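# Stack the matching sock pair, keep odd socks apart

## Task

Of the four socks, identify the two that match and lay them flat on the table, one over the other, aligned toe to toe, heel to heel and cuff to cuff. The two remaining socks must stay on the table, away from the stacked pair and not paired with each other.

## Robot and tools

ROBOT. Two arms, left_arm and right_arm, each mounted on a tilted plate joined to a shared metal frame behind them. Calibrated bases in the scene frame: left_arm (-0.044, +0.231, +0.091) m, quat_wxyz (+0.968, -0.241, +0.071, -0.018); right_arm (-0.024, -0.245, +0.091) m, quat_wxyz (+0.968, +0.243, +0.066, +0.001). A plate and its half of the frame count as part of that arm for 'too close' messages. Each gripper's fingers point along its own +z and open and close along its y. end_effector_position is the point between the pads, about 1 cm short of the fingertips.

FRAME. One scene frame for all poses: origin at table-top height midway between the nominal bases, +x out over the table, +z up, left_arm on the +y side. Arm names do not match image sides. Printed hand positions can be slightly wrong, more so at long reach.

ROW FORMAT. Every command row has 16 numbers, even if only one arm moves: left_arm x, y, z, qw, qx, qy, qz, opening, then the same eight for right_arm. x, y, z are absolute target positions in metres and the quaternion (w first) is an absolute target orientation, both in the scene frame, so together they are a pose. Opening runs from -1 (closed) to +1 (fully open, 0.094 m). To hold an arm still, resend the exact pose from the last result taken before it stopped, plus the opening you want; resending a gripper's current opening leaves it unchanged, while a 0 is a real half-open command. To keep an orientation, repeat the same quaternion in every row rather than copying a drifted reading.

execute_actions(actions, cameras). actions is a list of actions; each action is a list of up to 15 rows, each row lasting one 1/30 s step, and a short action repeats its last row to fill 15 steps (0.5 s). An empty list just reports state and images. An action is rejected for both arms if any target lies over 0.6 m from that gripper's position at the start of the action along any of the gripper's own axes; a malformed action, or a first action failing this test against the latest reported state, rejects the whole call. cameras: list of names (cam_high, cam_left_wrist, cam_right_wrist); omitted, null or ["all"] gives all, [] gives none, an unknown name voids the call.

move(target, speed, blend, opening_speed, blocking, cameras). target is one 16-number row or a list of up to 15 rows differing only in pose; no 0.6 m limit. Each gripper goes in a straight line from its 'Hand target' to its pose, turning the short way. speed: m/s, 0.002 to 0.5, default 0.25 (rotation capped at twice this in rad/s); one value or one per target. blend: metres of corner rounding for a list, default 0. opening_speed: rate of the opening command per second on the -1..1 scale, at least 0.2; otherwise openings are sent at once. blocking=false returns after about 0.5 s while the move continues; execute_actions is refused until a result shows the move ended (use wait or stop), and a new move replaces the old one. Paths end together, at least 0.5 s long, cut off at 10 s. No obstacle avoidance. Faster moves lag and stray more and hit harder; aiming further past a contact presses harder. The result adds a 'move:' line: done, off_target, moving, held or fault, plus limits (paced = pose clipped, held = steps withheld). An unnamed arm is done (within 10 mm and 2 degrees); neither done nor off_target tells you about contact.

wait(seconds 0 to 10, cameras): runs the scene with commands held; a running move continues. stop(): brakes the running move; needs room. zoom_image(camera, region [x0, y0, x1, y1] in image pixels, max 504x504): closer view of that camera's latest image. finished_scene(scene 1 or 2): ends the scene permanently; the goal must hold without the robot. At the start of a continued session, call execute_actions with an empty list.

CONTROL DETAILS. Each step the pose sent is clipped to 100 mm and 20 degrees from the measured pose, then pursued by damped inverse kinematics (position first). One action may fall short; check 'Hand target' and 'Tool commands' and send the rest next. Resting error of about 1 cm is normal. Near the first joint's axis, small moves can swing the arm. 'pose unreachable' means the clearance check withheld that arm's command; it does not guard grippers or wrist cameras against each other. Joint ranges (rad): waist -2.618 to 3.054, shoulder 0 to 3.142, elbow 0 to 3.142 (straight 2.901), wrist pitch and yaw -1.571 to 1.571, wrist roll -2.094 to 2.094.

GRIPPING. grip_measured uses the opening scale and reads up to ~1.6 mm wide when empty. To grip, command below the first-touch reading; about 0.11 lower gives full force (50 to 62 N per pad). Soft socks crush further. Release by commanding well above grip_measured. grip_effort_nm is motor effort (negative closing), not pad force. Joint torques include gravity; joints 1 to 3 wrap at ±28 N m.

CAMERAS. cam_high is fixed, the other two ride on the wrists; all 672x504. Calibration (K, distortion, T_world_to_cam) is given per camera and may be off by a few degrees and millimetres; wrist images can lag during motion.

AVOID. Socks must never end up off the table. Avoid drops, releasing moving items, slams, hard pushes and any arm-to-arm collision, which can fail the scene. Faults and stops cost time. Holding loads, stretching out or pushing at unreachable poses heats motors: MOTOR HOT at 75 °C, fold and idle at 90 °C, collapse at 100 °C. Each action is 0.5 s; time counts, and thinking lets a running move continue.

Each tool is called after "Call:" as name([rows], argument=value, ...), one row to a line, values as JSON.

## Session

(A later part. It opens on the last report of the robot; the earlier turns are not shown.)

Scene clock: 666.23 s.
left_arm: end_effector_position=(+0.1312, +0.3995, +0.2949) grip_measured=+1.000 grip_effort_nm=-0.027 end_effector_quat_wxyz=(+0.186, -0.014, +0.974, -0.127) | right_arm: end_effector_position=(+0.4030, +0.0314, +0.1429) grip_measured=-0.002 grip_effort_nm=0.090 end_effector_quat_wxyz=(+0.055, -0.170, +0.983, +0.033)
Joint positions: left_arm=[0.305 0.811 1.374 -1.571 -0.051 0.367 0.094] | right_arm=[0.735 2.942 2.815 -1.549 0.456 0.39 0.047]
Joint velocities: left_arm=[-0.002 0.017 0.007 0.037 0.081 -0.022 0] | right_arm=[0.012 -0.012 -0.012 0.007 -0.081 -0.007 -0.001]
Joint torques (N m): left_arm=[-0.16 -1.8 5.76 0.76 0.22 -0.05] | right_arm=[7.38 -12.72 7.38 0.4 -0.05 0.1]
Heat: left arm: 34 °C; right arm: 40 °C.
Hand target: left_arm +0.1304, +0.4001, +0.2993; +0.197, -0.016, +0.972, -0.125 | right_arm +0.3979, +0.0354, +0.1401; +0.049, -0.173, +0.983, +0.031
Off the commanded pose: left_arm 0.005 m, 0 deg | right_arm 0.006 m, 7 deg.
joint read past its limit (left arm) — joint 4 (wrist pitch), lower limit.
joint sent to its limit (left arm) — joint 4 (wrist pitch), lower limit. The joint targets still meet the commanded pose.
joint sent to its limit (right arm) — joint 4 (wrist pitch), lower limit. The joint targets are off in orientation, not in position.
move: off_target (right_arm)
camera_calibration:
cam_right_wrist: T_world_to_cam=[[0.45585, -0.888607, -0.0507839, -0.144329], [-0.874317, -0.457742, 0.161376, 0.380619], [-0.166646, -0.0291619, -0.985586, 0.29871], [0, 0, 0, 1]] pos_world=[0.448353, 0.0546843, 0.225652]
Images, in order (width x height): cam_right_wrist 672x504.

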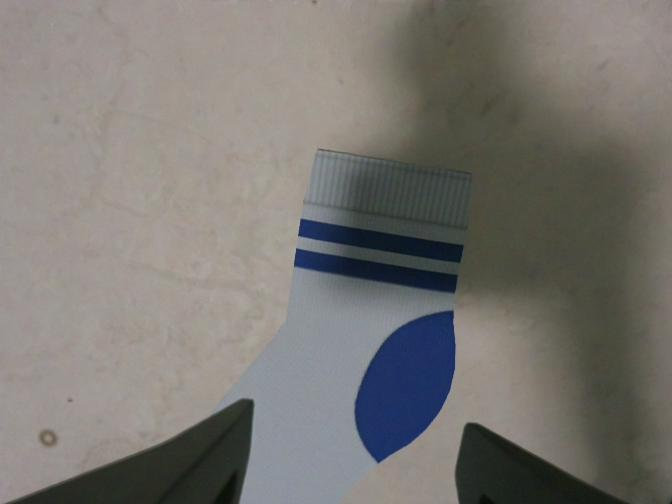

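Call:
move([
  [0.13,0.40,0.3,0.186,-0.014,0.974,-0.127,1,0.4265,-0.1695,0.06,0,-0.284,0.959,0,0],
  [0.13,0.40,0.3,0.186,-0.014,0.974,-0.127,1,0.4265,-0.1695,-0.004,0,-0.284,0.959,0,0],
], speed=[0.25,0.06], cameras=["cam_right_wrist"])

Call:
move(target=[0.13,0.40,0.3,0.186,-0.014,0.974,-0.127,1,0.4265,-0.1695,-0.004,0,-0.284,0.959,0,-1], opening_speed=1, cameras=["cam_right_wrist"])

Call:
move([
  [0.13,0.40,0.3,0.186,-0.014,0.974,-0.127,1,0.40,-0.165,0.1,0,-0.284,0.959,0,-1],
  [0.13,0.40,0.3,0.186,-0.014,0.974,-0.127,1,0.32,-0.15,0.30,0,-0.164,0.986,0,-1],
], speed=0.15, blend=0.03)

Call:
zoom_image(camera="cam_high", region=[230, 120, 430, 320])

Scene clock: 684.00 s.
left_arm: end_effector_position=(+0.1312, +0.3995, +0.2949) grip_measured=+1.000 grip_effort_nm=-0.022 end_effector_quat_wxyz=(+0.186, -0.014, +0.974, -0.127) | right_arm: end_effector_position=(+0.4286, -0.1730, +0.0186) grip_measured=-0.002 grip_effort_nm=0.085 end_effector_quat_wxyz=(-0.005, -0.290, +0.957, -0.009)
Joint positions: left_arm=[0.305 0.811 1.374 -1.571 -0.051 0.367 0.094] | right_arm=[0.286 2.472 1.835 -0.958 0.527 -0.29 0.047]
Joint velocities: left_arm=[-0.017 -0.017 0.007 -0.051 0.051 -0.051 0] | right_arm=[0.027 0.002 -0.002 -0.007 -0.081 0.037 -0.001]
Joint torques (N m): left_arm=[-0.02 -1.85 5.74 0.75 0.2 -0.02] | right_arm=[4.74 -10.52 2.71 1.28 -0.08 -0.2]
Heat: left arm: 34 °C; right arm: 41 °C.
Hand target: left_arm +0.1304, +0.4001, +0.2993; +0.197, -0.016, +0.972, -0.125 | right_arm +0.4279, -0.1711, -0.0036; -0.004, -0.285, +0.959, -0.006
Off the commanded pose: left_arm 0.005 m, 0 deg | right_arm 0.023 m, 1 deg.
joint read past its limit (left arm) — joint 4 (wrist pitch), lower limit.
joint sent to its limit (left arm) — joint 4 (wrist pitch), lower limit. The joint targets still meet the commanded pose.
move: off_target (right_arm)
camera_calibration:
cam_right_wrist: T_world_to_cam=[[0.655377, -0.755258, -0.00814686, -0.407206], [-0.719173, -0.627287, 0.298831, 0.231109], [-0.230805, -0.189988, -0.954271, 0.173516], [0, 0, 0, 1]] pos_world=[0.473129, -0.129608, 0.093201]
Images, in order (width x height): cam_right_wrist 672x504.

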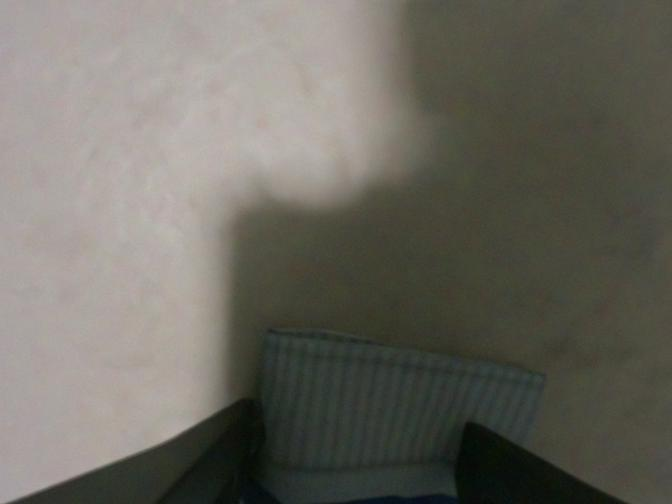

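Scene clock: 685.20 s.
left_arm: end_effector_position=(+0.1312, +0.3995, +0.2949) grip_measured=+1.000 grip_effort_nm=-0.012 end_effector_quat_wxyz=(+0.186, -0.014, +0.974, -0.127) | right_arm: end_effector_position=(+0.4383, -0.1735, +0.0192) grip_measured=-0.958 grip_effort_nm=-1.033 end_effector_quat_wxyz=(+0.017, -0.281, +0.959, -0.015)
Joint positions: left_arm=[0.305 0.811 1.374 -1.571 -0.051 0.367 0.094] | right_arm=[0.284 2.461 1.819 -0.901 0.538 -0.299 0.002]
Joint velocities: left_arm=[0.022 -0.012 0.012 -0.037 0.007 0.022 0] | right_arm=[0.012 0.017 -0.017 -0.022 -0.022 0.037 0.001]
Joint torques (N m): left_arm=[-0.12 -2.06 5.71 0.74 0.2 -0.07] | right_arm=[4.9 -10.62 2.43 0.85 -0.3 -0.08]
Heat: left arm: 34 °C; right arm: 41 °C.
Hand target: left_arm +0.1304, +0.4001, +0.2993; +0.197, -0.016, +0.972, -0.125 | right_arm +0.4258, -0.1698, -0.0032; -0.001, -0.284, +0.959, +0.000
Off the commanded pose: left_arm 0.005 m, 0 deg | right_arm 0.026 m, 3 deg.
joint read past its limit (left arm) — joint 4 (wrist pitch), lower limit.
joint sent to its limit (left arm) — joint 4 (wrist pitch), lower limit. The joint targets still meet the commanded pose.
move: off_target (right_arm)
camera_calibration:
cam_right_wrist: T_world_to_cam=[[0.641211, -0.767118, 0.0194753, -0.4103], [-0.743288, -0.614584, 0.264216, 0.251051], [-0.190715, -0.183894, -0.964267, 0.159953], [0, 0, 0, 1]] pos_world=[0.480198, -0.131042, 0.0958961]
Images, in order (width x height): cam_right_wrist 672x504.

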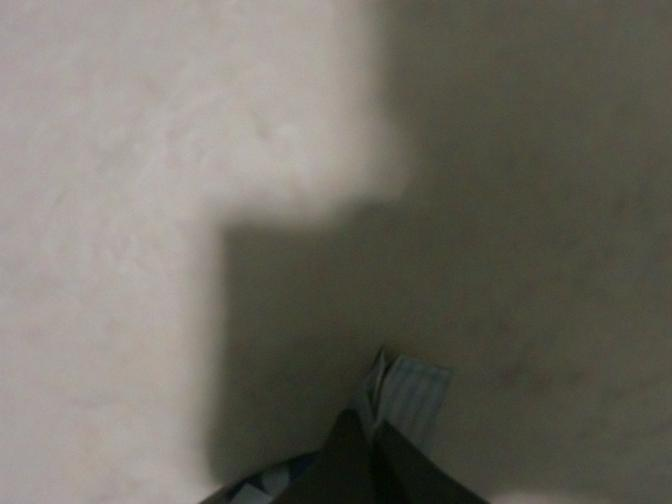

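Scene clock: 688.07 s.
left_arm: end_effector_position=(+0.1312, +0.3995, +0.2949) grip_measured=+1.000 grip_effort_nm=-0.022 end_effector_quat_wxyz=(+0.186, -0.014, +0.974, -0.127) | right_arm: end_effector_position=(+0.3242, -0.1484, +0.2974) grip_measured=-0.959 grip_effort_nm=-1.048 end_effector_quat_wxyz=(+0.090, -0.159, +0.982, +0.048)
Joint positions: left_arm=[0.305 0.811 1.374 -1.571 -0.051 0.367 0.094] | right_arm=[0.752 1.984 1.937 -1.551 0.468 0.39 0.002]
Joint velocities: left_arm=[0.012 0.002 -0.002 0.051 0.066 -0.051 0] | right_arm=[0.002 -0.007 -0.002 -0.037 -0.037 0.022 0]
Joint torques (N m): left_arm=[-0.14 -2.04 5.71 0.76 0.18 -0.02] | right_arm=[5.29 -8.29 5.04 0.59 -0.06 0.13]
Heat: left arm: 34 °C; right arm: 41 °C.
Hand target: left_arm +0.1304, +0.4001, +0.2993; +0.197, -0.016, +0.972, -0.125 | right_arm +0.3180, -0.1493, +0.3000; +0.086, -0.163, +0.982, +0.049
Off the commanded pose: left_arm 0.005 m, 0 deg | right_arm 0.005 m, 12 deg.
joint read past its limit (left arm) — joint 4 (wrist pitch), lower limit.
joint sent to its limit (left arm) — joint 4 (wrist pitch), lower limit. The joint targets still meet the commanded pose.
joint sent to its limit (right arm) — joint 4 (wrist pitch), lower limit. The joint targets are off in orientation, not in position.
move: off_target (right_arm)
camera_calibration:
cam_left_wrist: T_world_to_cam=[[0.0910025, -0.950915, 0.295769, 0.282229], [-0.988605, -0.122026, -0.0881448, 0.247781], [0.11991, -0.284377, -0.951184, 0.465057], [0, 0, 0, 1]] pos_world=[0.16351, 0.430863, 0.380721]
cam_right_wrist: T_world_to_cam=[[0.440281, -0.895761, -0.0613557, -0.253189], [-0.891947, -0.444188, 0.0844252, 0.235142], [-0.102878, 0.0175552, -0.994539, 0.421523], [0, 0, 0, 1]] pos_world=[0.364574, -0.129749, 0.383834]

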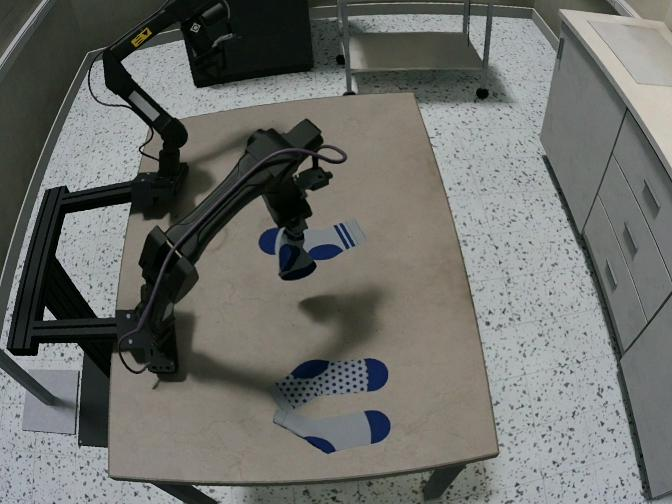

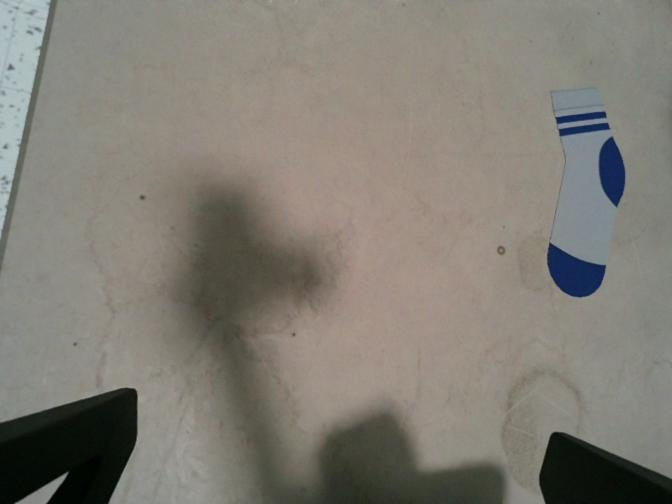

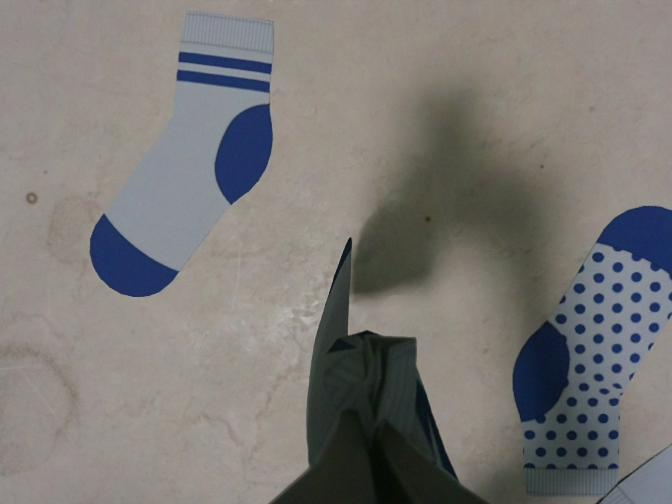

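Scaled by 2.520.

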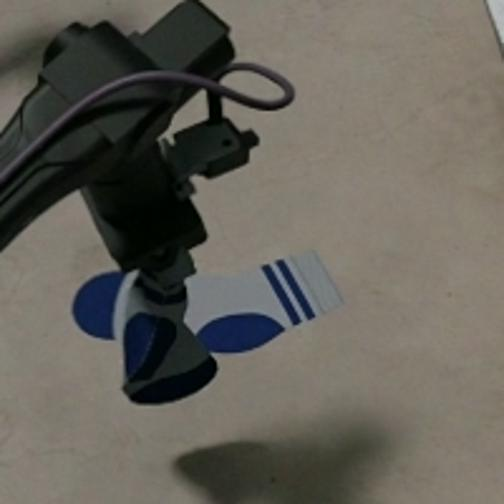

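Call:
move([
  [0.13,0.40,0.3,0.186,-0.014,0.974,-0.127,1,0.195,0.03,0.31,0,-0.5,0.866,0,-1],
  [0.13,0.40,0.3,0.186,-0.014,0.974,-0.127,1,0.20,0.037,0.25,0,-0.5,0.866,0,-1],
], speed=0.15)

Call:
zoom_image(camera="cam_high", region=[230, 120, 430, 320])

Scene clock: 696.67 s.
left_arm: end_effector_position=(+0.1312, +0.3995, +0.2949) grip_measured=+1.000 grip_effort_nm=-0.017 end_effector_quat_wxyz=(+0.186, -0.014, +0.974, -0.127) | right_arm: end_effector_position=(+0.2006, +0.0394, +0.2480) grip_measured=-0.959 grip_effort_nm=-1.048 end_effector_quat_wxyz=(+0.022, -0.496, +0.868, +0.015)
Joint positions: left_arm=[0.305 0.811 1.374 -1.571 -0.051 0.367 0.094] | right_arm=[1.141 2.441 2.074 -1.553 0.321 0.154 0.002]
Joint velocities: left_arm=[-0.007 -0.012 -0.002 -0.037 -0.022 -0.037 0] | right_arm=[0.007 0.002 0.012 -0.022 -0.007 0.066 0]
Joint torques (N m): left_arm=[-0.12 -1.99 5.61 0.7 0.21 -0.04] | right_arm=[4.29 -10.21 6.99 0.33 -0.03 -0.08]
Heat: left arm: 34 °C; right arm: 40 °C.
Hand target: left_arm +0.1304, +0.4001, +0.2993; +0.197, -0.016, +0.972, -0.125 | right_arm +0.1993, +0.0397, +0.2491; +0.019, -0.502, +0.865, +0.014
Off the commanded pose: left_arm 0.005 m, 0 deg | right_arm 0.003 m, 3 deg.
joint read past its limit (left arm) — joint 4 (wrist pitch), lower limit.
joint sent to its limit (left arm) — joint 4 (wrist pitch), lower limit. The joint targets still meet the commanded pose.
joint sent to its limit (right arm) — joint 4 (wrist pitch), lower limit. The joint targets are off in orientation, not in position.
move: off_target (right_arm)
camera_calibration:
cam_left_wrist: T_world_to_cam=[[0.0910025, -0.950915, 0.295769, 0.282229], [-0.988605, -0.122026, -0.0881448, 0.247781], [0.11991, -0.284377, -0.951184, 0.465057], [0, 0, 0, 1]] pos_world=[0.16351, 0.430863, 0.380721]
cam_right_wrist: T_world_to_cam=[[0.918987, -0.39381, -0.0193902, -0.159769], [-0.379122, -0.896079, 0.230889, 0.0909924], [-0.108302, -0.204833, -0.972787, 0.360804], [0, 0, 0, 1]] pos_world=[0.220399, 0.0925219, 0.326878]

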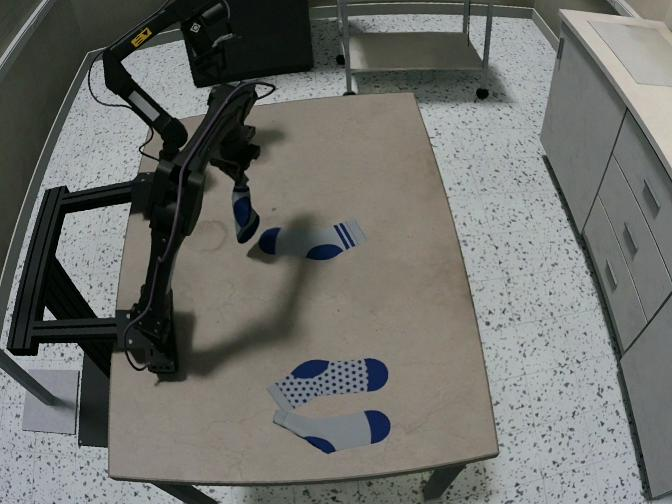

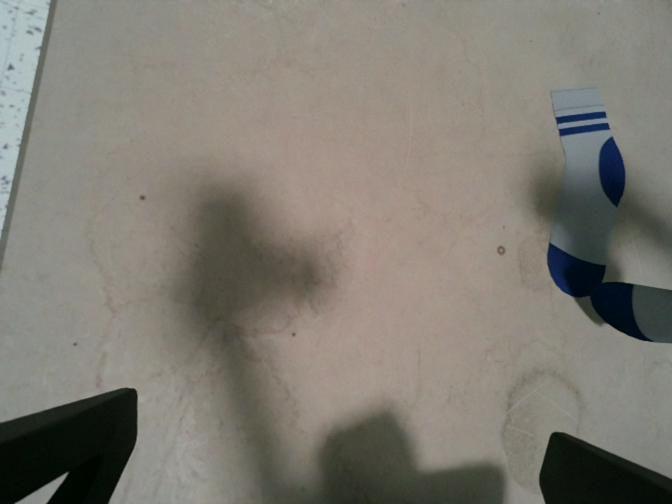

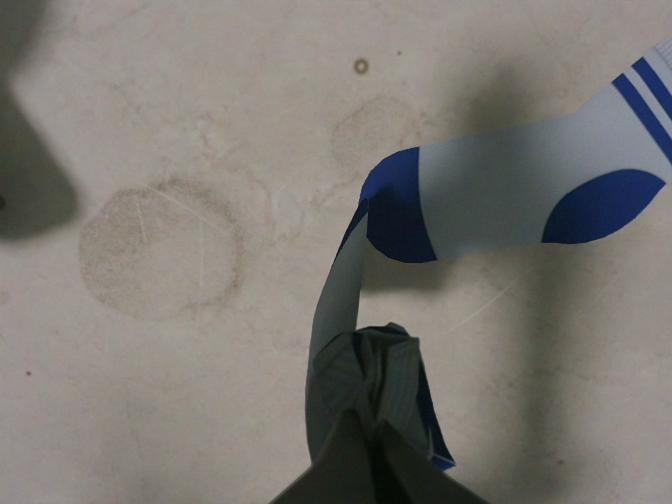

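Scaled by 2.520.

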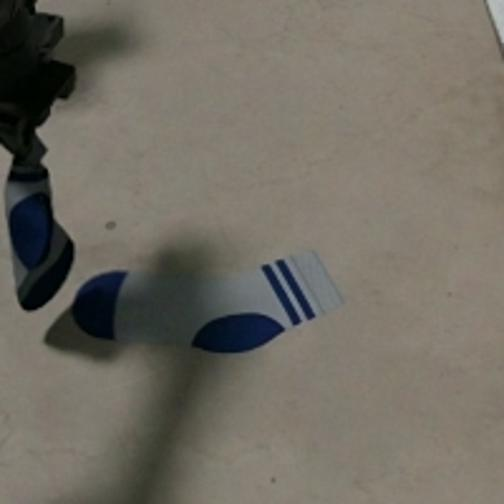

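Call:
move([
  [0.13,0.40,0.3,0.186,-0.014,0.974,-0.127,1,0.2,0.04,0.235,0,-0.5,0.866,0,-1],
  [0.13,0.40,0.3,0.186,-0.014,0.974,-0.127,1,0.275,0.04,0.18,0,-0.42,0.9075,0,-1],
  [0.13,0.40,0.3,0.186,-0.014,0.974,-0.127,1,0.37,0.04,0.115,0,-0.28,0.96,0,-1],
  [0.13,0.40,0.3,0.186,-0.014,0.974,-0.127,1,0.452,0.042,0.014,0,-0.165,0.986,0,-1],
], speed=0.15, blend=0.025)

Call:
zoom_image(camera="cam_high", region=[230, 120, 430, 320])

Scene clock: 704.00 s.
left_arm: end_effector_position=(+0.1312, +0.3995, +0.2949) grip_measured=+1.000 grip_effort_nm=-0.022 end_effector_quat_wxyz=(+0.186, -0.014, +0.974, -0.127) | right_arm: end_effector_position=(+0.4618, +0.0319, +0.0308) grip_measured=-0.959 grip_effort_nm=-1.053 end_effector_quat_wxyz=(+0.084, -0.149, +0.985, +0.039)
Joint positions: left_arm=[0.305 0.811 1.374 -1.571 -0.051 0.367 0.094] | right_arm=[0.581 3.117 2.808 -1.225 0.48 0.23 0.002]
Joint velocities: left_arm=[-0.002 -0.022 -0.007 -0.081 -0.051 -0.037 0] | right_arm=[-0.022 -0.007 -0.012 -0.051 0.007 0.007 -0.001]
Joint torques (N m): left_arm=[-0.13 -2.15 5.64 0.75 0.17 -0.04] | right_arm=[7.88 -13.41 4.33 0.92 0.07 -0.08]
Heat: left arm: 34 °C; right arm: 40 °C.
Hand target: left_arm +0.1304, +0.4001, +0.2993; +0.197, -0.016, +0.972, -0.125 | right_arm +0.4520, +0.0384, +0.0150; +0.074, -0.162, +0.983, +0.030
Off the commanded pose: left_arm 0.005 m, 0 deg | right_arm 0.022 m, 11 deg.
elbow stopped short (right arm): the move would have taken joint 3 (elbow) straighter than the controller allows.
joint read past its limit (left arm) — joint 4 (wrist pitch), lower limit.
joint sent to its limit (left arm) — joint 4 (wrist pitch), lower limit. The joint targets still meet the commanded pose.
joint sent to its limit (right arm) — joint 2 (shoulder), upper limit. The joint targets are off in position and orientation.
move: off_target (right_arm); blend cut to 0.0117 m at target 1
camera_calibration:
cam_left_wrist: T_world_to_cam=[[0.0910025, -0.950915, 0.295769, 0.282229], [-0.988605, -0.122026, -0.0881448, 0.247781], [0.11991, -0.284377, -0.951184, 0.465057], [0, 0, 0, 1]] pos_world=[0.16351, 0.430863, 0.380721]
cam_right_wrist: T_world_to_cam=[[0.418892, -0.906702, -0.0492059, -0.15873], [-0.900813, -0.421771, 0.103175, 0.463226], [-0.114303, 0.0011061, -0.993445, 0.173075], [0, 0, 0, 1]] pos_world=[0.503554, 0.0512635, 0.116337]

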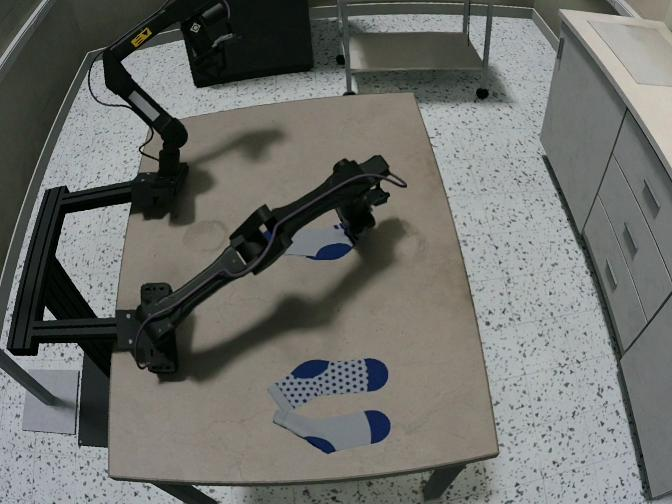

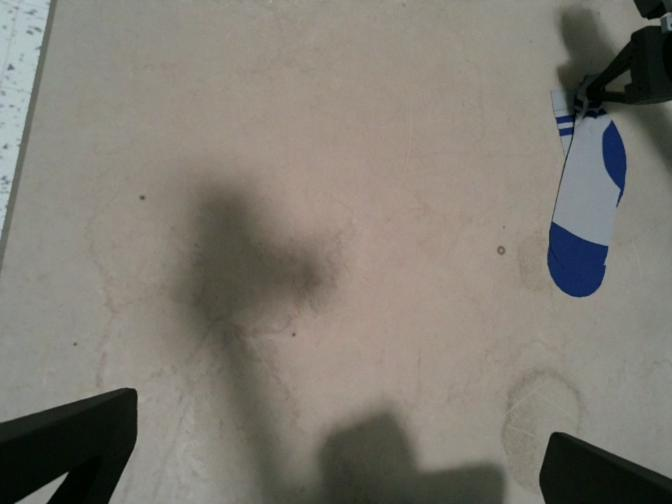

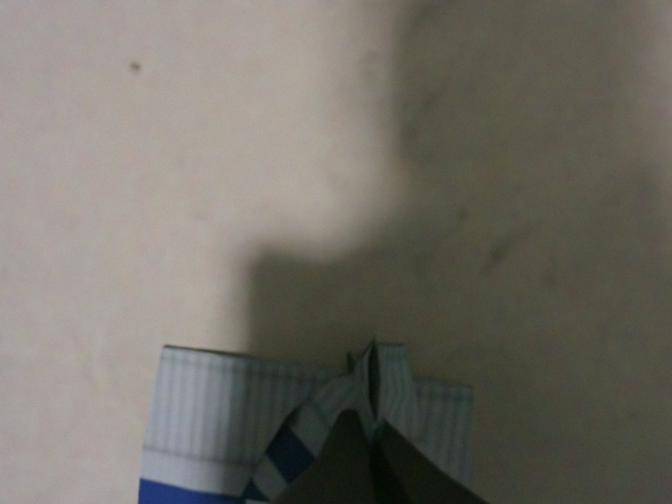

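Scaled by 2.520.

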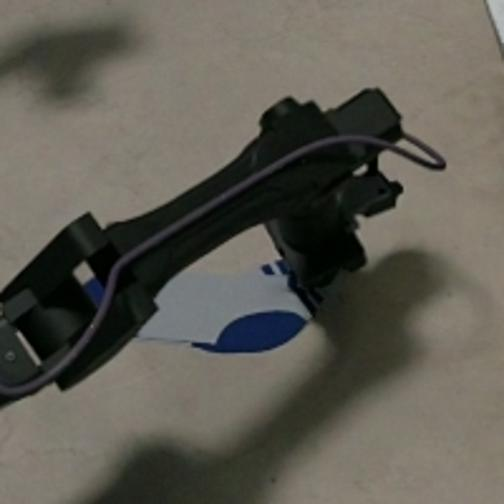

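Call:
move(target=[0.13,0.40,0.3,0.186,-0.014,0.974,-0.127,1,0.444,0.052,0.008,0.074,-0.162,0.983,0.03,-1], speed=0.1)

Scene clock: 706.93 s.
left_arm: end_effector_position=(+0.1312, +0.3995, +0.2949) grip_measured=+1.000 grip_effort_nm=-0.017 end_effector_quat_wxyz=(+0.186, -0.014, +0.974, -0.127) | right_arm: end_effector_position=(+0.4593, +0.0399, +0.0266) grip_measured=-0.959 grip_effort_nm=-1.053 end_effector_quat_wxyz=(+0.092, -0.151, +0.984, +0.032)
Joint positions: left_arm=[0.305 0.811 1.374 -1.571 -0.051 0.367 0.094] | right_arm=[0.596 3.117 2.771 -1.184 0.498 0.234 0.002]
Joint velocities: left_arm=[-0.002 -0.002 -0.012 0.066 0.037 -0.066 0] | right_arm=[-0.002 0.012 -0.012 -0.051 0.037 0.007 0]
Joint torques (N m): left_arm=[-0.16 -2.13 5.67 0.75 0.21 -0.06] | right_arm=[8.27 -13.45 3.48 0.97 -0.11 0.12]
Heat: left arm: 34 °C; right arm: 41 °C.
Hand target: left_arm +0.1304, +0.4001, +0.2993; +0.197, -0.016, +0.972, -0.125 | right_arm +0.4435, +0.0509, +0.0089; +0.076, -0.162, +0.983, +0.031
Off the commanded pose: left_arm 0.005 m, 0 deg | right_arm 0.027 m, 2 deg.
joint read past its limit (left arm) — joint 4 (wrist pitch), lower limit.
joint sent to its limit (left arm) — joint 4 (wrist pitch), lower limit. The joint targets still meet the commanded pose.
joint sent to its limit (right arm) — joint 2 (shoulder), upper limit. The joint targets still meet the commanded pose.
move: off_target (right_arm)
camera_calibration:
cam_left_wrist: T_world_to_cam=[[0.0910025, -0.950915, 0.295769, 0.282229], [-0.988605, -0.122026, -0.0881448, 0.247781], [0.11991, -0.284377, -0.951184, 0.465057], [0, 0, 0, 1]] pos_world=[0.16351, 0.430863, 0.380721]
cam_right_wrist: T_world_to_cam=[[0.422751, -0.905679, -0.0320553, -0.152969], [-0.901177, -0.423859, 0.0906862, 0.465334], [-0.0957195, -0.0094502, -0.995363, 0.160605], [0, 0, 0, 1]] pos_world=[0.499389, 0.060213, 0.112758]

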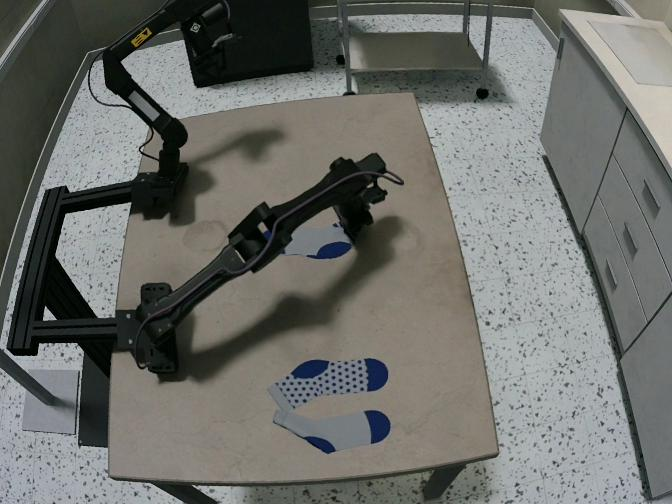

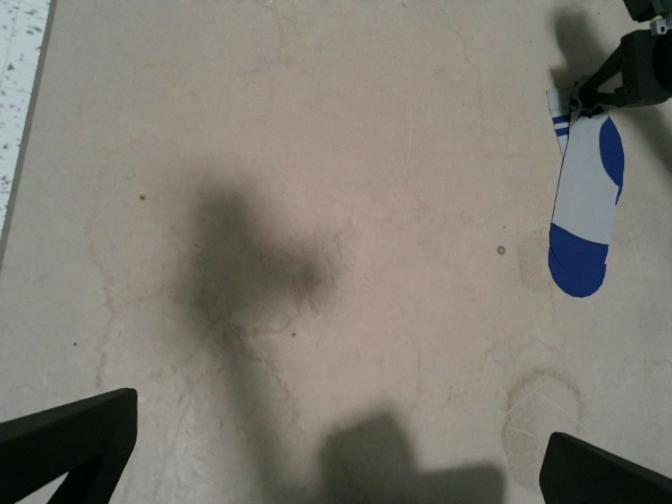

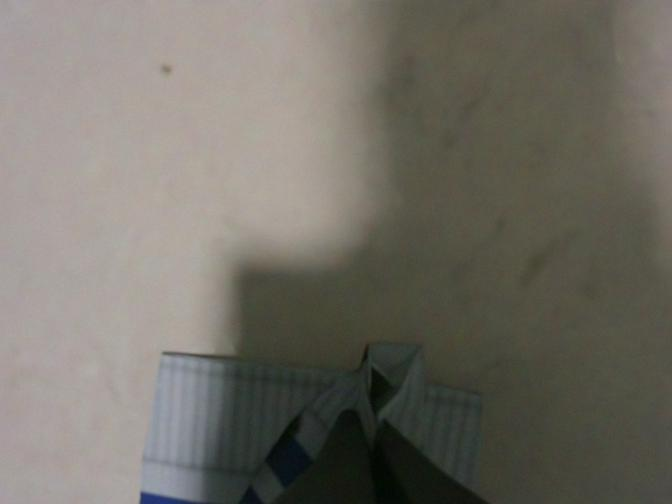

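Call:
move([
  [0.13,0.40,0.3,0.186,-0.014,0.974,-0.127,1,0.448,0.048,0.045,0.074,-0.162,0.983,0.03,-1],
  [0.13,0.40,0.3,0.186,-0.014,0.974,-0.127,1,0.448,0.063,0.045,0.074,-0.162,0.983,0.03,-1],
  [0.13,0.40,0.3,0.186,-0.014,0.974,-0.127,1,0.446,0.063,0.015,0.074,-0.162,0.983,0.03,-1],
], speed=0.08, cameras=["cam_left_wrist","cam_right_wrist"])

Scene clock: 710.83 s.
left_arm: end_effector_position=(+0.1312, +0.3995, +0.2949) grip_measured=+1.000 grip_effort_nm=-0.017 end_effector_quat_wxyz=(+0.186, -0.014, +0.974, -0.127) | right_arm: end_effector_position=(+0.4547, +0.0573, +0.0330) grip_measured=-0.959 grip_effort_nm=-1.048 end_effector_quat_wxyz=(+0.104, -0.152, +0.982, +0.043)
Joint positions: left_arm=[0.305 0.811 1.374 -1.571 -0.051 0.367 0.094] | right_arm=[0.625 3.117 2.761 -1.154 0.489 0.251 0.002]
Joint velocities: left_arm=[0.002 0.007 -0.017 0.022 0.007 0.022 0] | right_arm=[0.002 -0.012 -0.012 0.037 0.007 -0.066 -0.001]
Joint torques (N m): left_arm=[-0.21 -2.07 5.74 0.75 0.17 0] | right_arm=[7.23 -13.52 4.55 0.95 -0.06 -0.07]
Heat: left arm: 34 °C; right arm: 41 °C.
Hand target: left_arm +0.1304, +0.4001, +0.2993; +0.197, -0.016, +0.972, -0.125 | right_arm +0.4452, +0.0621, +0.0156; +0.091, -0.162, +0.982, +0.040
Off the commanded pose: left_arm 0.005 m, 0 deg | right_arm 0.021 m, 4 deg.
joint read past its limit (left arm) — joint 4 (wrist pitch), lower limit.
joint sent to its limit (left arm) — joint 4 (wrist pitch), lower limit. The joint targets still meet the commanded pose.
joint sent to its limit (right arm) — joint 2 (shoulder), upper limit. The joint targets still meet the commanded pose.
move: off_target (right_arm)
camera_calibration:
cam_left_wrist: T_world_to_cam=[[0.0910025, -0.950915, 0.295769, 0.282229], [-0.988605, -0.122026, -0.0881448, 0.247781], [0.11991, -0.284377, -0.951184, 0.465057], [0, 0, 0, 1]] pos_world=[0.16351, 0.430863, 0.380721]
cam_right_wrist: T_world_to_cam=[[0.425712, -0.903699, -0.0457836, -0.136021], [-0.901754, -0.427896, 0.061188, 0.469469], [-0.0748862, 0.0152371, -0.997076, 0.155828], [0, 0, 0, 1]] pos_world=[0.492921, 0.0755874, 0.120418]
Images, in order (width x height): cam_left_wrist 672x504, cam_right_wrist 672x504.

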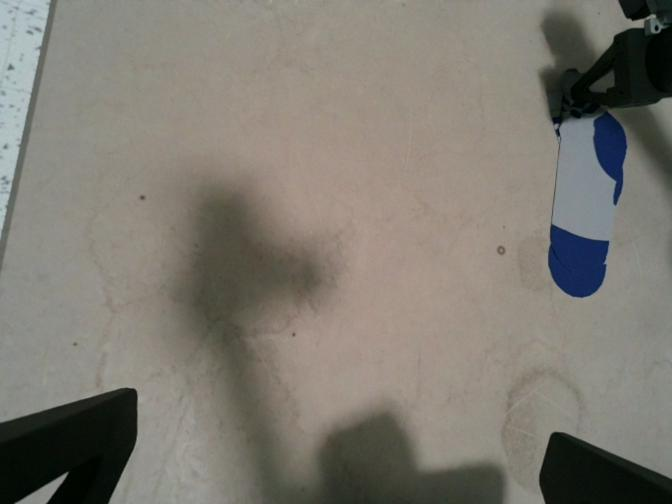

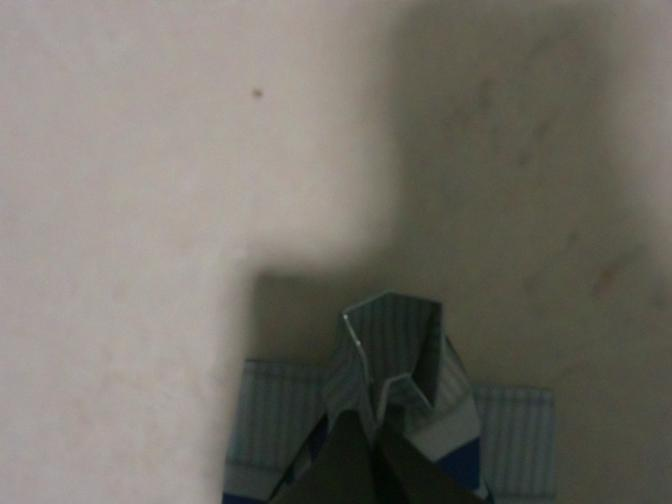

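Call:
move(target=[0.13,0.40,0.3,0.186,-0.014,0.974,-0.127,1,0.44,0.055,-0.002,0.074,-0.162,0.983,0.03,-1], speed=0.06, cameras=["cam_left_wrist","cam_right_wrist"])

Call:
move([
  [0.13,0.40,0.3,0.186,-0.014,0.974,-0.127,1,0.44,0.055,-0.002,0.074,-0.162,0.983,0.03,0],
  [0.13,0.40,0.3,0.186,-0.014,0.974,-0.127,1,0.44,0.055,0.13,0.074,-0.162,0.983,0.03,0],
  [0.13,0.40,0.3,0.186,-0.014,0.974,-0.127,1,0.28,-0.04,0.26,0,0,1,0,0],
], speed=[0.05,0.15,0.25], opening_speed=1)

Scene clock: 717.00 s.
left_arm: end_effector_position=(+0.1312, +0.3995, +0.2949) grip_measured=+1.000 grip_effort_nm=-0.017 end_effector_quat_wxyz=(+0.186, -0.014, +0.974, -0.127) | right_arm: end_effector_position=(+0.4511, +0.0578, +0.0260) grip_measured=-0.959 grip_effort_nm=-1.048 end_effector_quat_wxyz=(+0.099, -0.154, +0.982, +0.040)
Joint positions: left_arm=[0.305 0.811 1.374 -1.571 -0.051 0.367 0.094] | right_arm=[0.624 3.117 2.733 -1.139 0.491 0.251 0.002]
Joint velocities: left_arm=[-0.022 0.007 -0.002 -0.022 -0.066 0.022 0] | right_arm=[-0.002 0.002 -0.002 -0.007 -0.007 -0.066 -0.001]
Joint torques (N m): left_arm=[-0.06 -2.11 5.63 0.77 0.17 -0.1] | right_arm=[5.98 -13.5 3.17 0.94 -0.03 -0.07]
Heat: left arm: 34 °C; right arm: 43 °C.
Hand target: left_arm +0.1304, +0.4001, +0.2993; +0.197, -0.016, +0.972, -0.125 | right_arm +0.4394, +0.0544, -0.0008; +0.074, -0.163, +0.983, +0.030
Off the commanded pose: left_arm 0.005 m, 0 deg | right_arm 0.030 m, 3 deg.
joint read past its limit (left arm) — joint 4 (wrist pitch), lower limit.
joint sent to its limit (left arm) — joint 4 (wrist pitch), lower limit. The joint targets still meet the commanded pose.
joint sent to its limit (right arm) — joint 2 (shoulder), upper limit. The joint targets still meet the commanded pose.
move: off_target (right_arm)
camera_calibration:
cam_left_wrist: T_world_to_cam=[[0.0910025, -0.950915, 0.295769, 0.282229], [-0.988605, -0.122026, -0.0881448, 0.247781], [0.11991, -0.284377, -0.951184, 0.465057], [0, 0, 0, 1]] pos_world=[0.16351, 0.430863, 0.380721]
cam_right_wrist: T_world_to_cam=[[0.429254, -0.902232, -0.0414535, -0.136242], [-0.899343, -0.431206, 0.0724089, 0.465721], [-0.0832046, 0.00619916, -0.996513, 0.152846], [0, 0, 0, 1]] pos_world=[0.490043, 0.0769526, 0.112943]
Images, in order (width x height): cam_left_wrist 672x504, cam_right_wrist 672x504.

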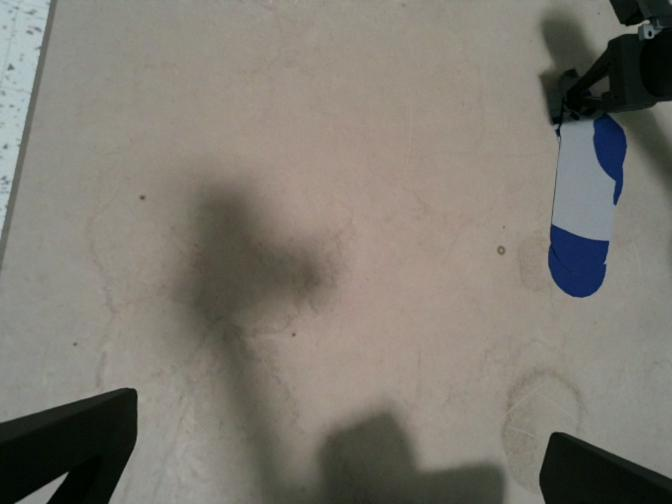

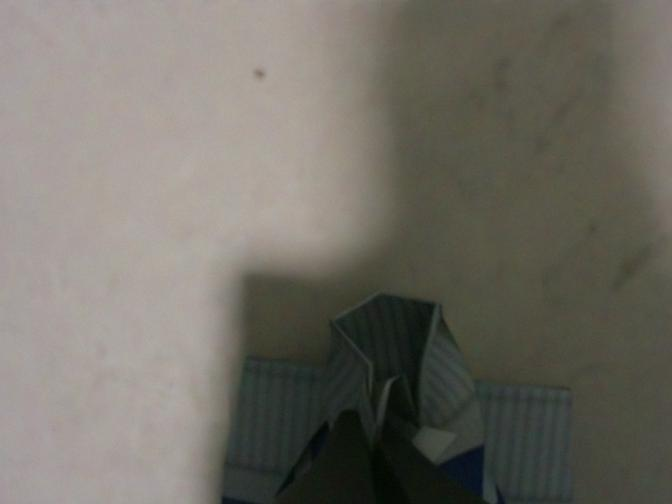

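Scene clock: 719.93 s.
left_arm: end_effector_position=(+0.1312, +0.3995, +0.2949) grip_measured=+1.000 grip_effort_nm=-0.012 end_effector_quat_wxyz=(+0.186, -0.014, +0.974, -0.127) | right_arm: end_effector_position=(+0.2857, -0.0368, +0.2585) grip_measured=-0.002 grip_effort_nm=0.090 end_effector_quat_wxyz=(+0.029, +0.001, +0.999, +0.035)
Joint positions: left_arm=[0.305 0.811 1.374 -1.571 -0.051 0.367 0.094] | right_arm=[0.921 2.295 2.054 -1.559 0.405 0.955 0.047]
Joint velocities: left_arm=[-0.007 -0.012 -0.002 -0.037 -0.007 0.007 0] | right_arm=[-0.002 0.002 -0.012 0.022 -0.081 -0.066 0]
Joint torques (N m): left_arm=[-0.16 -1.99 5.53 0.78 0.23 -0.04] | right_arm=[5.52 -10.76 4.29 0.47 -0.05 0.05]
Heat: left arm: 34 °C; right arm: 43 °C.
Hand target: left_arm +0.1304, +0.4001, +0.2993; +0.197, -0.016, +0.972, -0.125 | right_arm +0.2795, -0.0389, +0.2586; +0.024, -0.002, +0.999, +0.030
Off the commanded pose: left_arm 0.005 m, 0 deg | right_arm 0.007 m, 5 deg.
elbow stopped short (right arm): the move would have taken joint 3 (elbow) straighter than the controller allows.
joint read past its limit (left arm) — joint 4 (wrist pitch), lower limit.
joint sent to its limit (left arm) — joint 4 (wrist pitch), lower limit. The joint targets still meet the commanded pose.
joint sent to its limit (right arm) — joint 4 (wrist pitch), lower limit. The joint targets are off in orientation, not in position.
move: off_target (right_arm)
camera_calibration:
cam_left_wrist: T_world_to_cam=[[0.0910025, -0.950915, 0.295769, 0.282229], [-0.988605, -0.122026, -0.0881448, 0.247781], [0.11991, -0.284377, -0.951184, 0.465057], [0, 0, 0, 1]] pos_world=[0.16351, 0.430863, 0.380721]
cam_right_wrist: T_world_to_cam=[[0.1272, -0.988447, -0.0824209, -0.0472135], [-0.965636, -0.142394, 0.217419, 0.251389], [-0.226643, 0.051933, -0.972592, 0.407853], [0, 0, 0, 1]] pos_world=[0.341193, -0.0320528, 0.338126]

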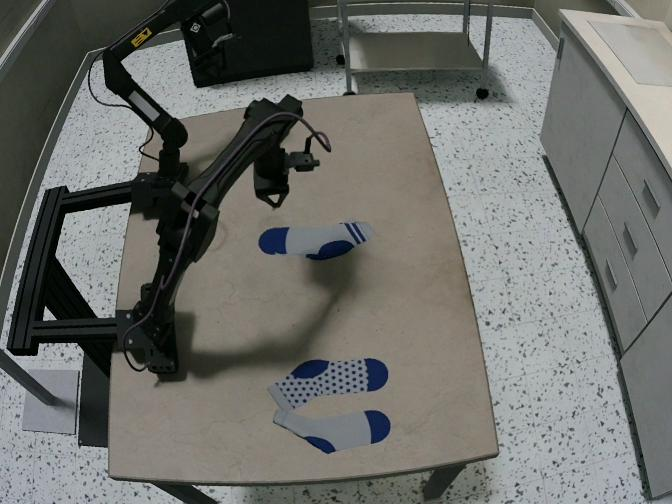

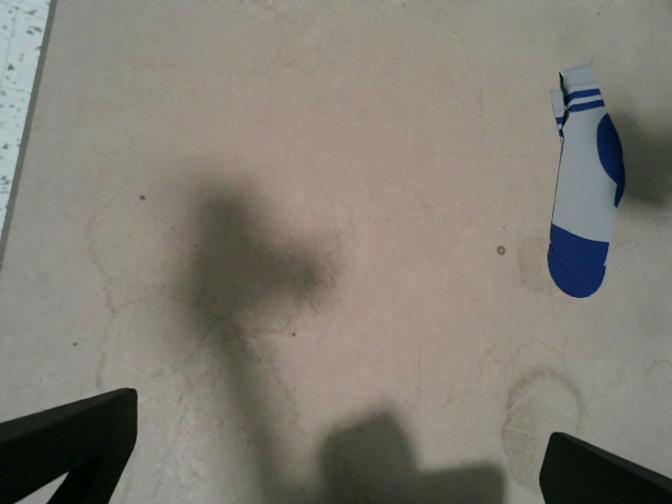

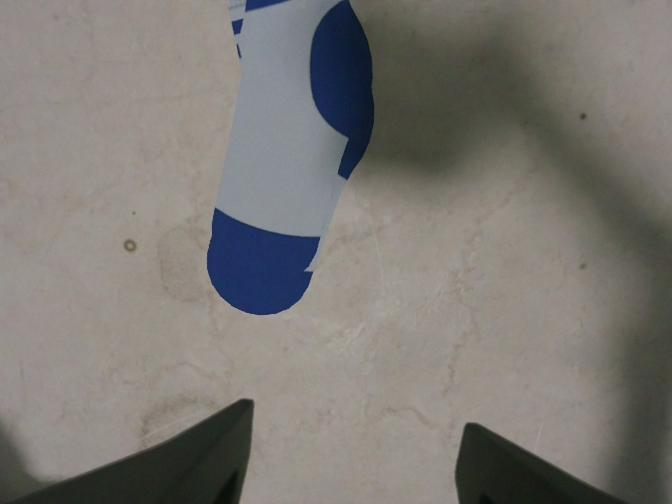

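Call:
move(target=[0.13,0.40,0.3,0.186,-0.014,0.974,-0.127,1,0.26,0.0,0.30,0,0,1,0,0], cameras=["cam_left_wrist","cam_right_wrist"])

Call:
zoom_image(camera="cam_left_wrist", region=[500, 50, 670, 310])

Call:
zoom_image(camera="cam_right_wrist", region=[150, 0, 450, 400])

Scene clock: 723.90 s.
left_arm: end_effector_position=(+0.1312, +0.3995, +0.2949) grip_measured=+1.000 grip_effort_nm=-0.017 end_effector_quat_wxyz=(+0.186, -0.014, +0.974, -0.127) | right_arm: end_effector_position=(+0.2579, -0.0014, +0.2954) grip_measured=-0.002 grip_effort_nm=0.081 end_effector_quat_wxyz=(+0.058, -0.005, +0.995, +0.079)
Joint positions: left_arm=[0.305 0.811 1.374 -1.571 -0.051 0.367 0.094] | right_arm=[1.042 2.295 2.12 -1.559 0.38 1.027 0.047]
Joint velocities: left_arm=[-0.002 -0.022 0.007 0.007 -0.051 -0.037 0] | right_arm=[-0.007 -0.002 0.002 -0.037 -0.066 -0.022 0]
Joint torques (N m): left_arm=[-0.08 -2.02 5.59 0.76 0.21 -0.03] | right_arm=[4.52 -9.2 7.39 0.68 -0.03 0.1]
Heat: left arm: 34 °C; right arm: 43 °C.
Hand target: left_arm +0.1304, +0.4001, +0.2993; +0.197, -0.016, +0.972, -0.125 | right_arm +0.2592, -0.0002, +0.2998; +0.059, +0.000, +0.995, +0.085
Off the commanded pose: left_arm 0.005 m, 0 deg | right_arm 0.005 m, 11 deg.
joint read past its limit (left arm) — joint 4 (wrist pitch), lower limit.
joint sent to its limit (left arm) — joint 4 (wrist pitch), lower limit. The joint targets still meet the commanded pose.
joint sent to its limit (right arm) — joint 4 (wrist pitch), lower limit. The joint targets are off in orientation, not in position.
move: off_target (right_arm)
camera_calibration:
cam_left_wrist: T_world_to_cam=[[0.0910025, -0.950915, 0.295769, 0.282229], [-0.988605, -0.122026, -0.0881448, 0.247781], [0.11991, -0.284377, -0.951184, 0.465057], [0, 0, 0, 1]] pos_world=[0.16351, 0.430863, 0.380721]
cam_right_wrist: T_world_to_cam=[[0.147091, -0.975847, -0.161514, 0.0126167], [-0.974298, -0.171107, 0.146513, 0.244747], [-0.170611, 0.135812, -0.975934, 0.422285], [0, 0, 0, 1]] pos_world=[0.308647, -0.00316154, 0.378301]
Images, in order (width x height): cam_left_wrist 672x504, cam_right_wrist 672x504.

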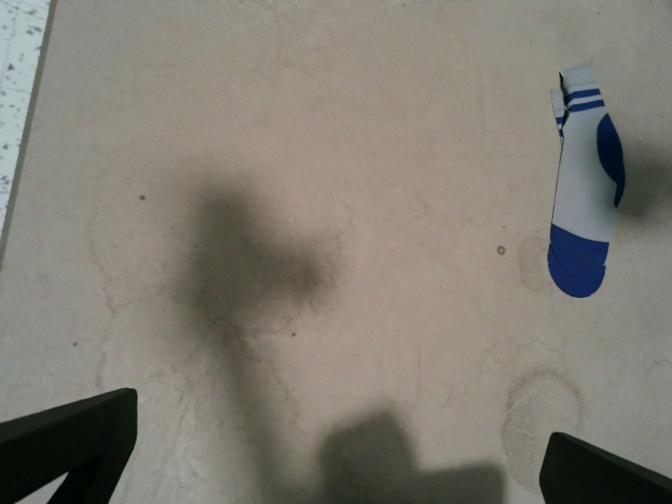

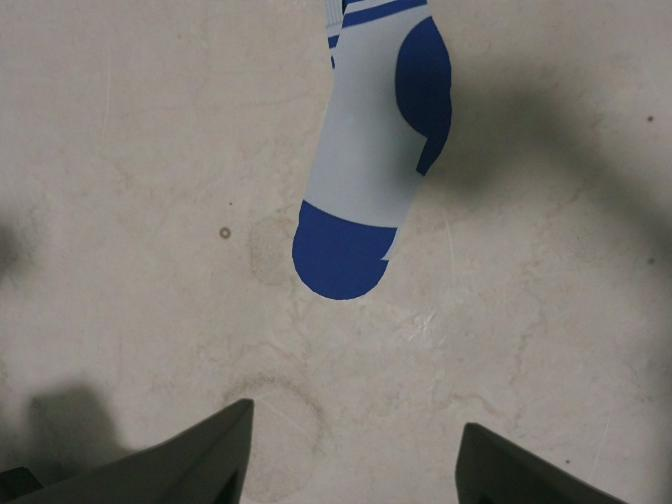

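Scaled by 1.938.

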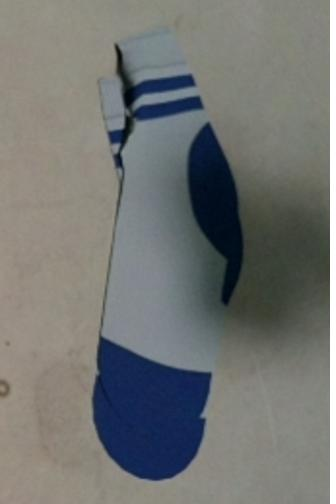

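Scaled by 1.260.

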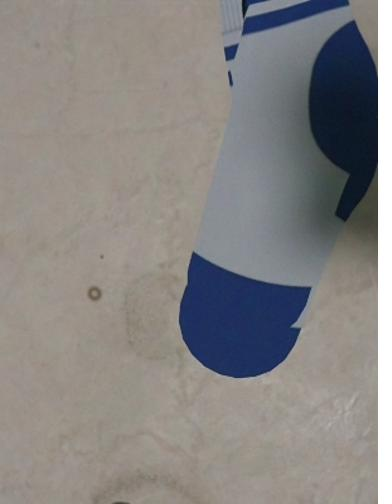

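Call:
move(target=[0.13,0.40,0.3,0.186,-0.014,0.974,-0.127,1,0.41,0.02,0.15,0,-0.174,0.985,0,0], cameras=["cam_right_wrist"])

Scene clock: 729.83 s.
left_arm: end_effector_position=(+0.1312, +0.3995, +0.2949) grip_measured=+1.000 grip_effort_nm=-0.017 end_effector_quat_wxyz=(+0.186, -0.014, +0.974, -0.127) | right_arm: end_effector_position=(+0.4142, +0.0135, +0.1498) grip_measured=-0.002 grip_effort_nm=0.090 end_effector_quat_wxyz=(+0.057, -0.160, +0.985, +0.033)
Joint positions: left_arm=[0.305 0.811 1.374 -1.571 -0.051 0.367 0.094] | right_arm=[0.706 2.901 2.794 -1.55 0.463 0.376 0.047]
Joint velocities: left_arm=[0.002 -0.022 0.007 -0.007 -0.051 0.022 0] | right_arm=[-0.007 0.017 -0.007 0.007 0.081 -0.022 0.001]
Joint torques (N m): left_arm=[-0.17 -2.15 5.71 0.76 0.19 -0.06] | right_arm=[7.95 -12.74 7.36 0.43 0.1 -0.1]
Heat: left arm: 34 °C; right arm: 42 °C.
Hand target: left_arm +0.1304, +0.4001, +0.2993; +0.197, -0.016, +0.972, -0.125 | right_arm +0.4098, +0.0183, +0.1496; +0.058, -0.173, +0.983, +0.027
Off the commanded pose: left_arm 0.005 m, 0 deg | right_arm 0.008 m, 8 deg.
joint read past its limit (left arm) — joint 4 (wrist pitch), lower limit.
joint sent to its limit (left arm) — joint 4 (wrist pitch), lower limit. The joint targets still meet the commanded pose.
joint sent to its limit (right arm) — joint 4 (wrist pitch), lower limit. The joint targets are off in orientation, not in position.
move: off_target (right_arm)
camera_calibration:
cam_right_wrist: T_world_to_cam=[[0.437362, -0.897844, -0.0508965, -0.157169], [-0.884361, -0.439683, 0.156795, 0.38573], [-0.163155, -0.0235653, -0.986319, 0.305439], [0, 0, 0, 1]] pos_world=[0.459699, 0.0356835, 0.232781]
Images, in order (width x height): cam_right_wrist 672x504.

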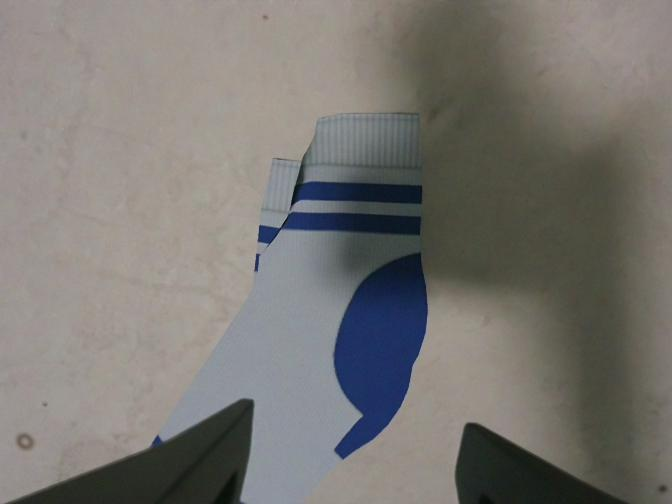

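Call:
move(target=[0.13,0.40,0.3,0.186,-0.014,0.974,-0.127,1,0.469,0.057,0.045,0,-0.254,0.967,0,-0.4], cameras=["cam_right_wrist"])

Scene clock: 736.83 s.
left_arm: end_effector_position=(+0.1312, +0.3995, +0.2949) grip_measured=+1.000 grip_effort_nm=-0.022 end_effector_quat_wxyz=(+0.186, -0.014, +0.974, -0.127) | right_arm: end_effector_position=(+0.4697, +0.0493, +0.0478) grip_measured=-0.398 grip_effort_nm=-0.125 end_effector_quat_wxyz=(+0.120, -0.244, +0.961, +0.047)
Joint positions: left_arm=[0.305 0.811 1.374 -1.571 -0.051 0.367 0.094] | right_arm=[0.606 3.127 2.86 -1.198 0.467 0.025 0.028]
Joint velocities: left_arm=[-0.007 -0.012 0.007 -0.007 -0.081 -0.007 0] | right_arm=[-0.002 -0.007 -0.002 0.007 -0.022 -0.051 0]
Joint torques (N m): left_arm=[-0.06 -1.95 5.75 0.75 0.23 -0.03] | right_arm=[8.13 -14.35 6.42 1.01 0.05 -0.11]
Heat: left arm: 34 °C; right arm: 42 °C.
Hand target: left_arm +0.1304, +0.4001, +0.2993; +0.197, -0.016, +0.972, -0.125 | right_arm +0.4685, +0.0562, +0.0456; +0.126, -0.250, +0.959, +0.046
Off the commanded pose: left_arm 0.005 m, 0 deg | right_arm 0.008 m, 15 deg.
elbow stopped short (right arm): the move would have taken joint 3 (elbow) straighter than the controller allows.
joint read past its limit (left arm) — joint 4 (wrist pitch), lower limit.
joint sent to its limit (left arm) — joint 4 (wrist pitch), lower limit. The joint targets still meet the commanded pose.
joint sent to its limit (right arm) — joint 2 (shoulder), upper limit. The joint targets are off in orientation, not in position.
move: off_target (right_arm)
camera_calibration:
cam_right_wrist: T_world_to_cam=[[0.587961, -0.80862, -0.0209008, -0.231069], [-0.808142, -0.588332, 0.027801, 0.444164], [-0.0347771, 0.000544894, -0.999395, 0.153863], [0, 0, 0, 1]] pos_world=[0.500158, 0.074385, 0.136592]
Images, in order (width x height): cam_right_wrist 672x504.

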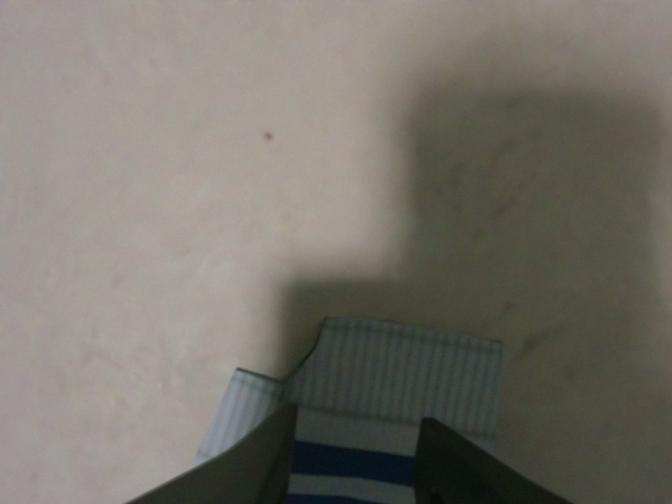

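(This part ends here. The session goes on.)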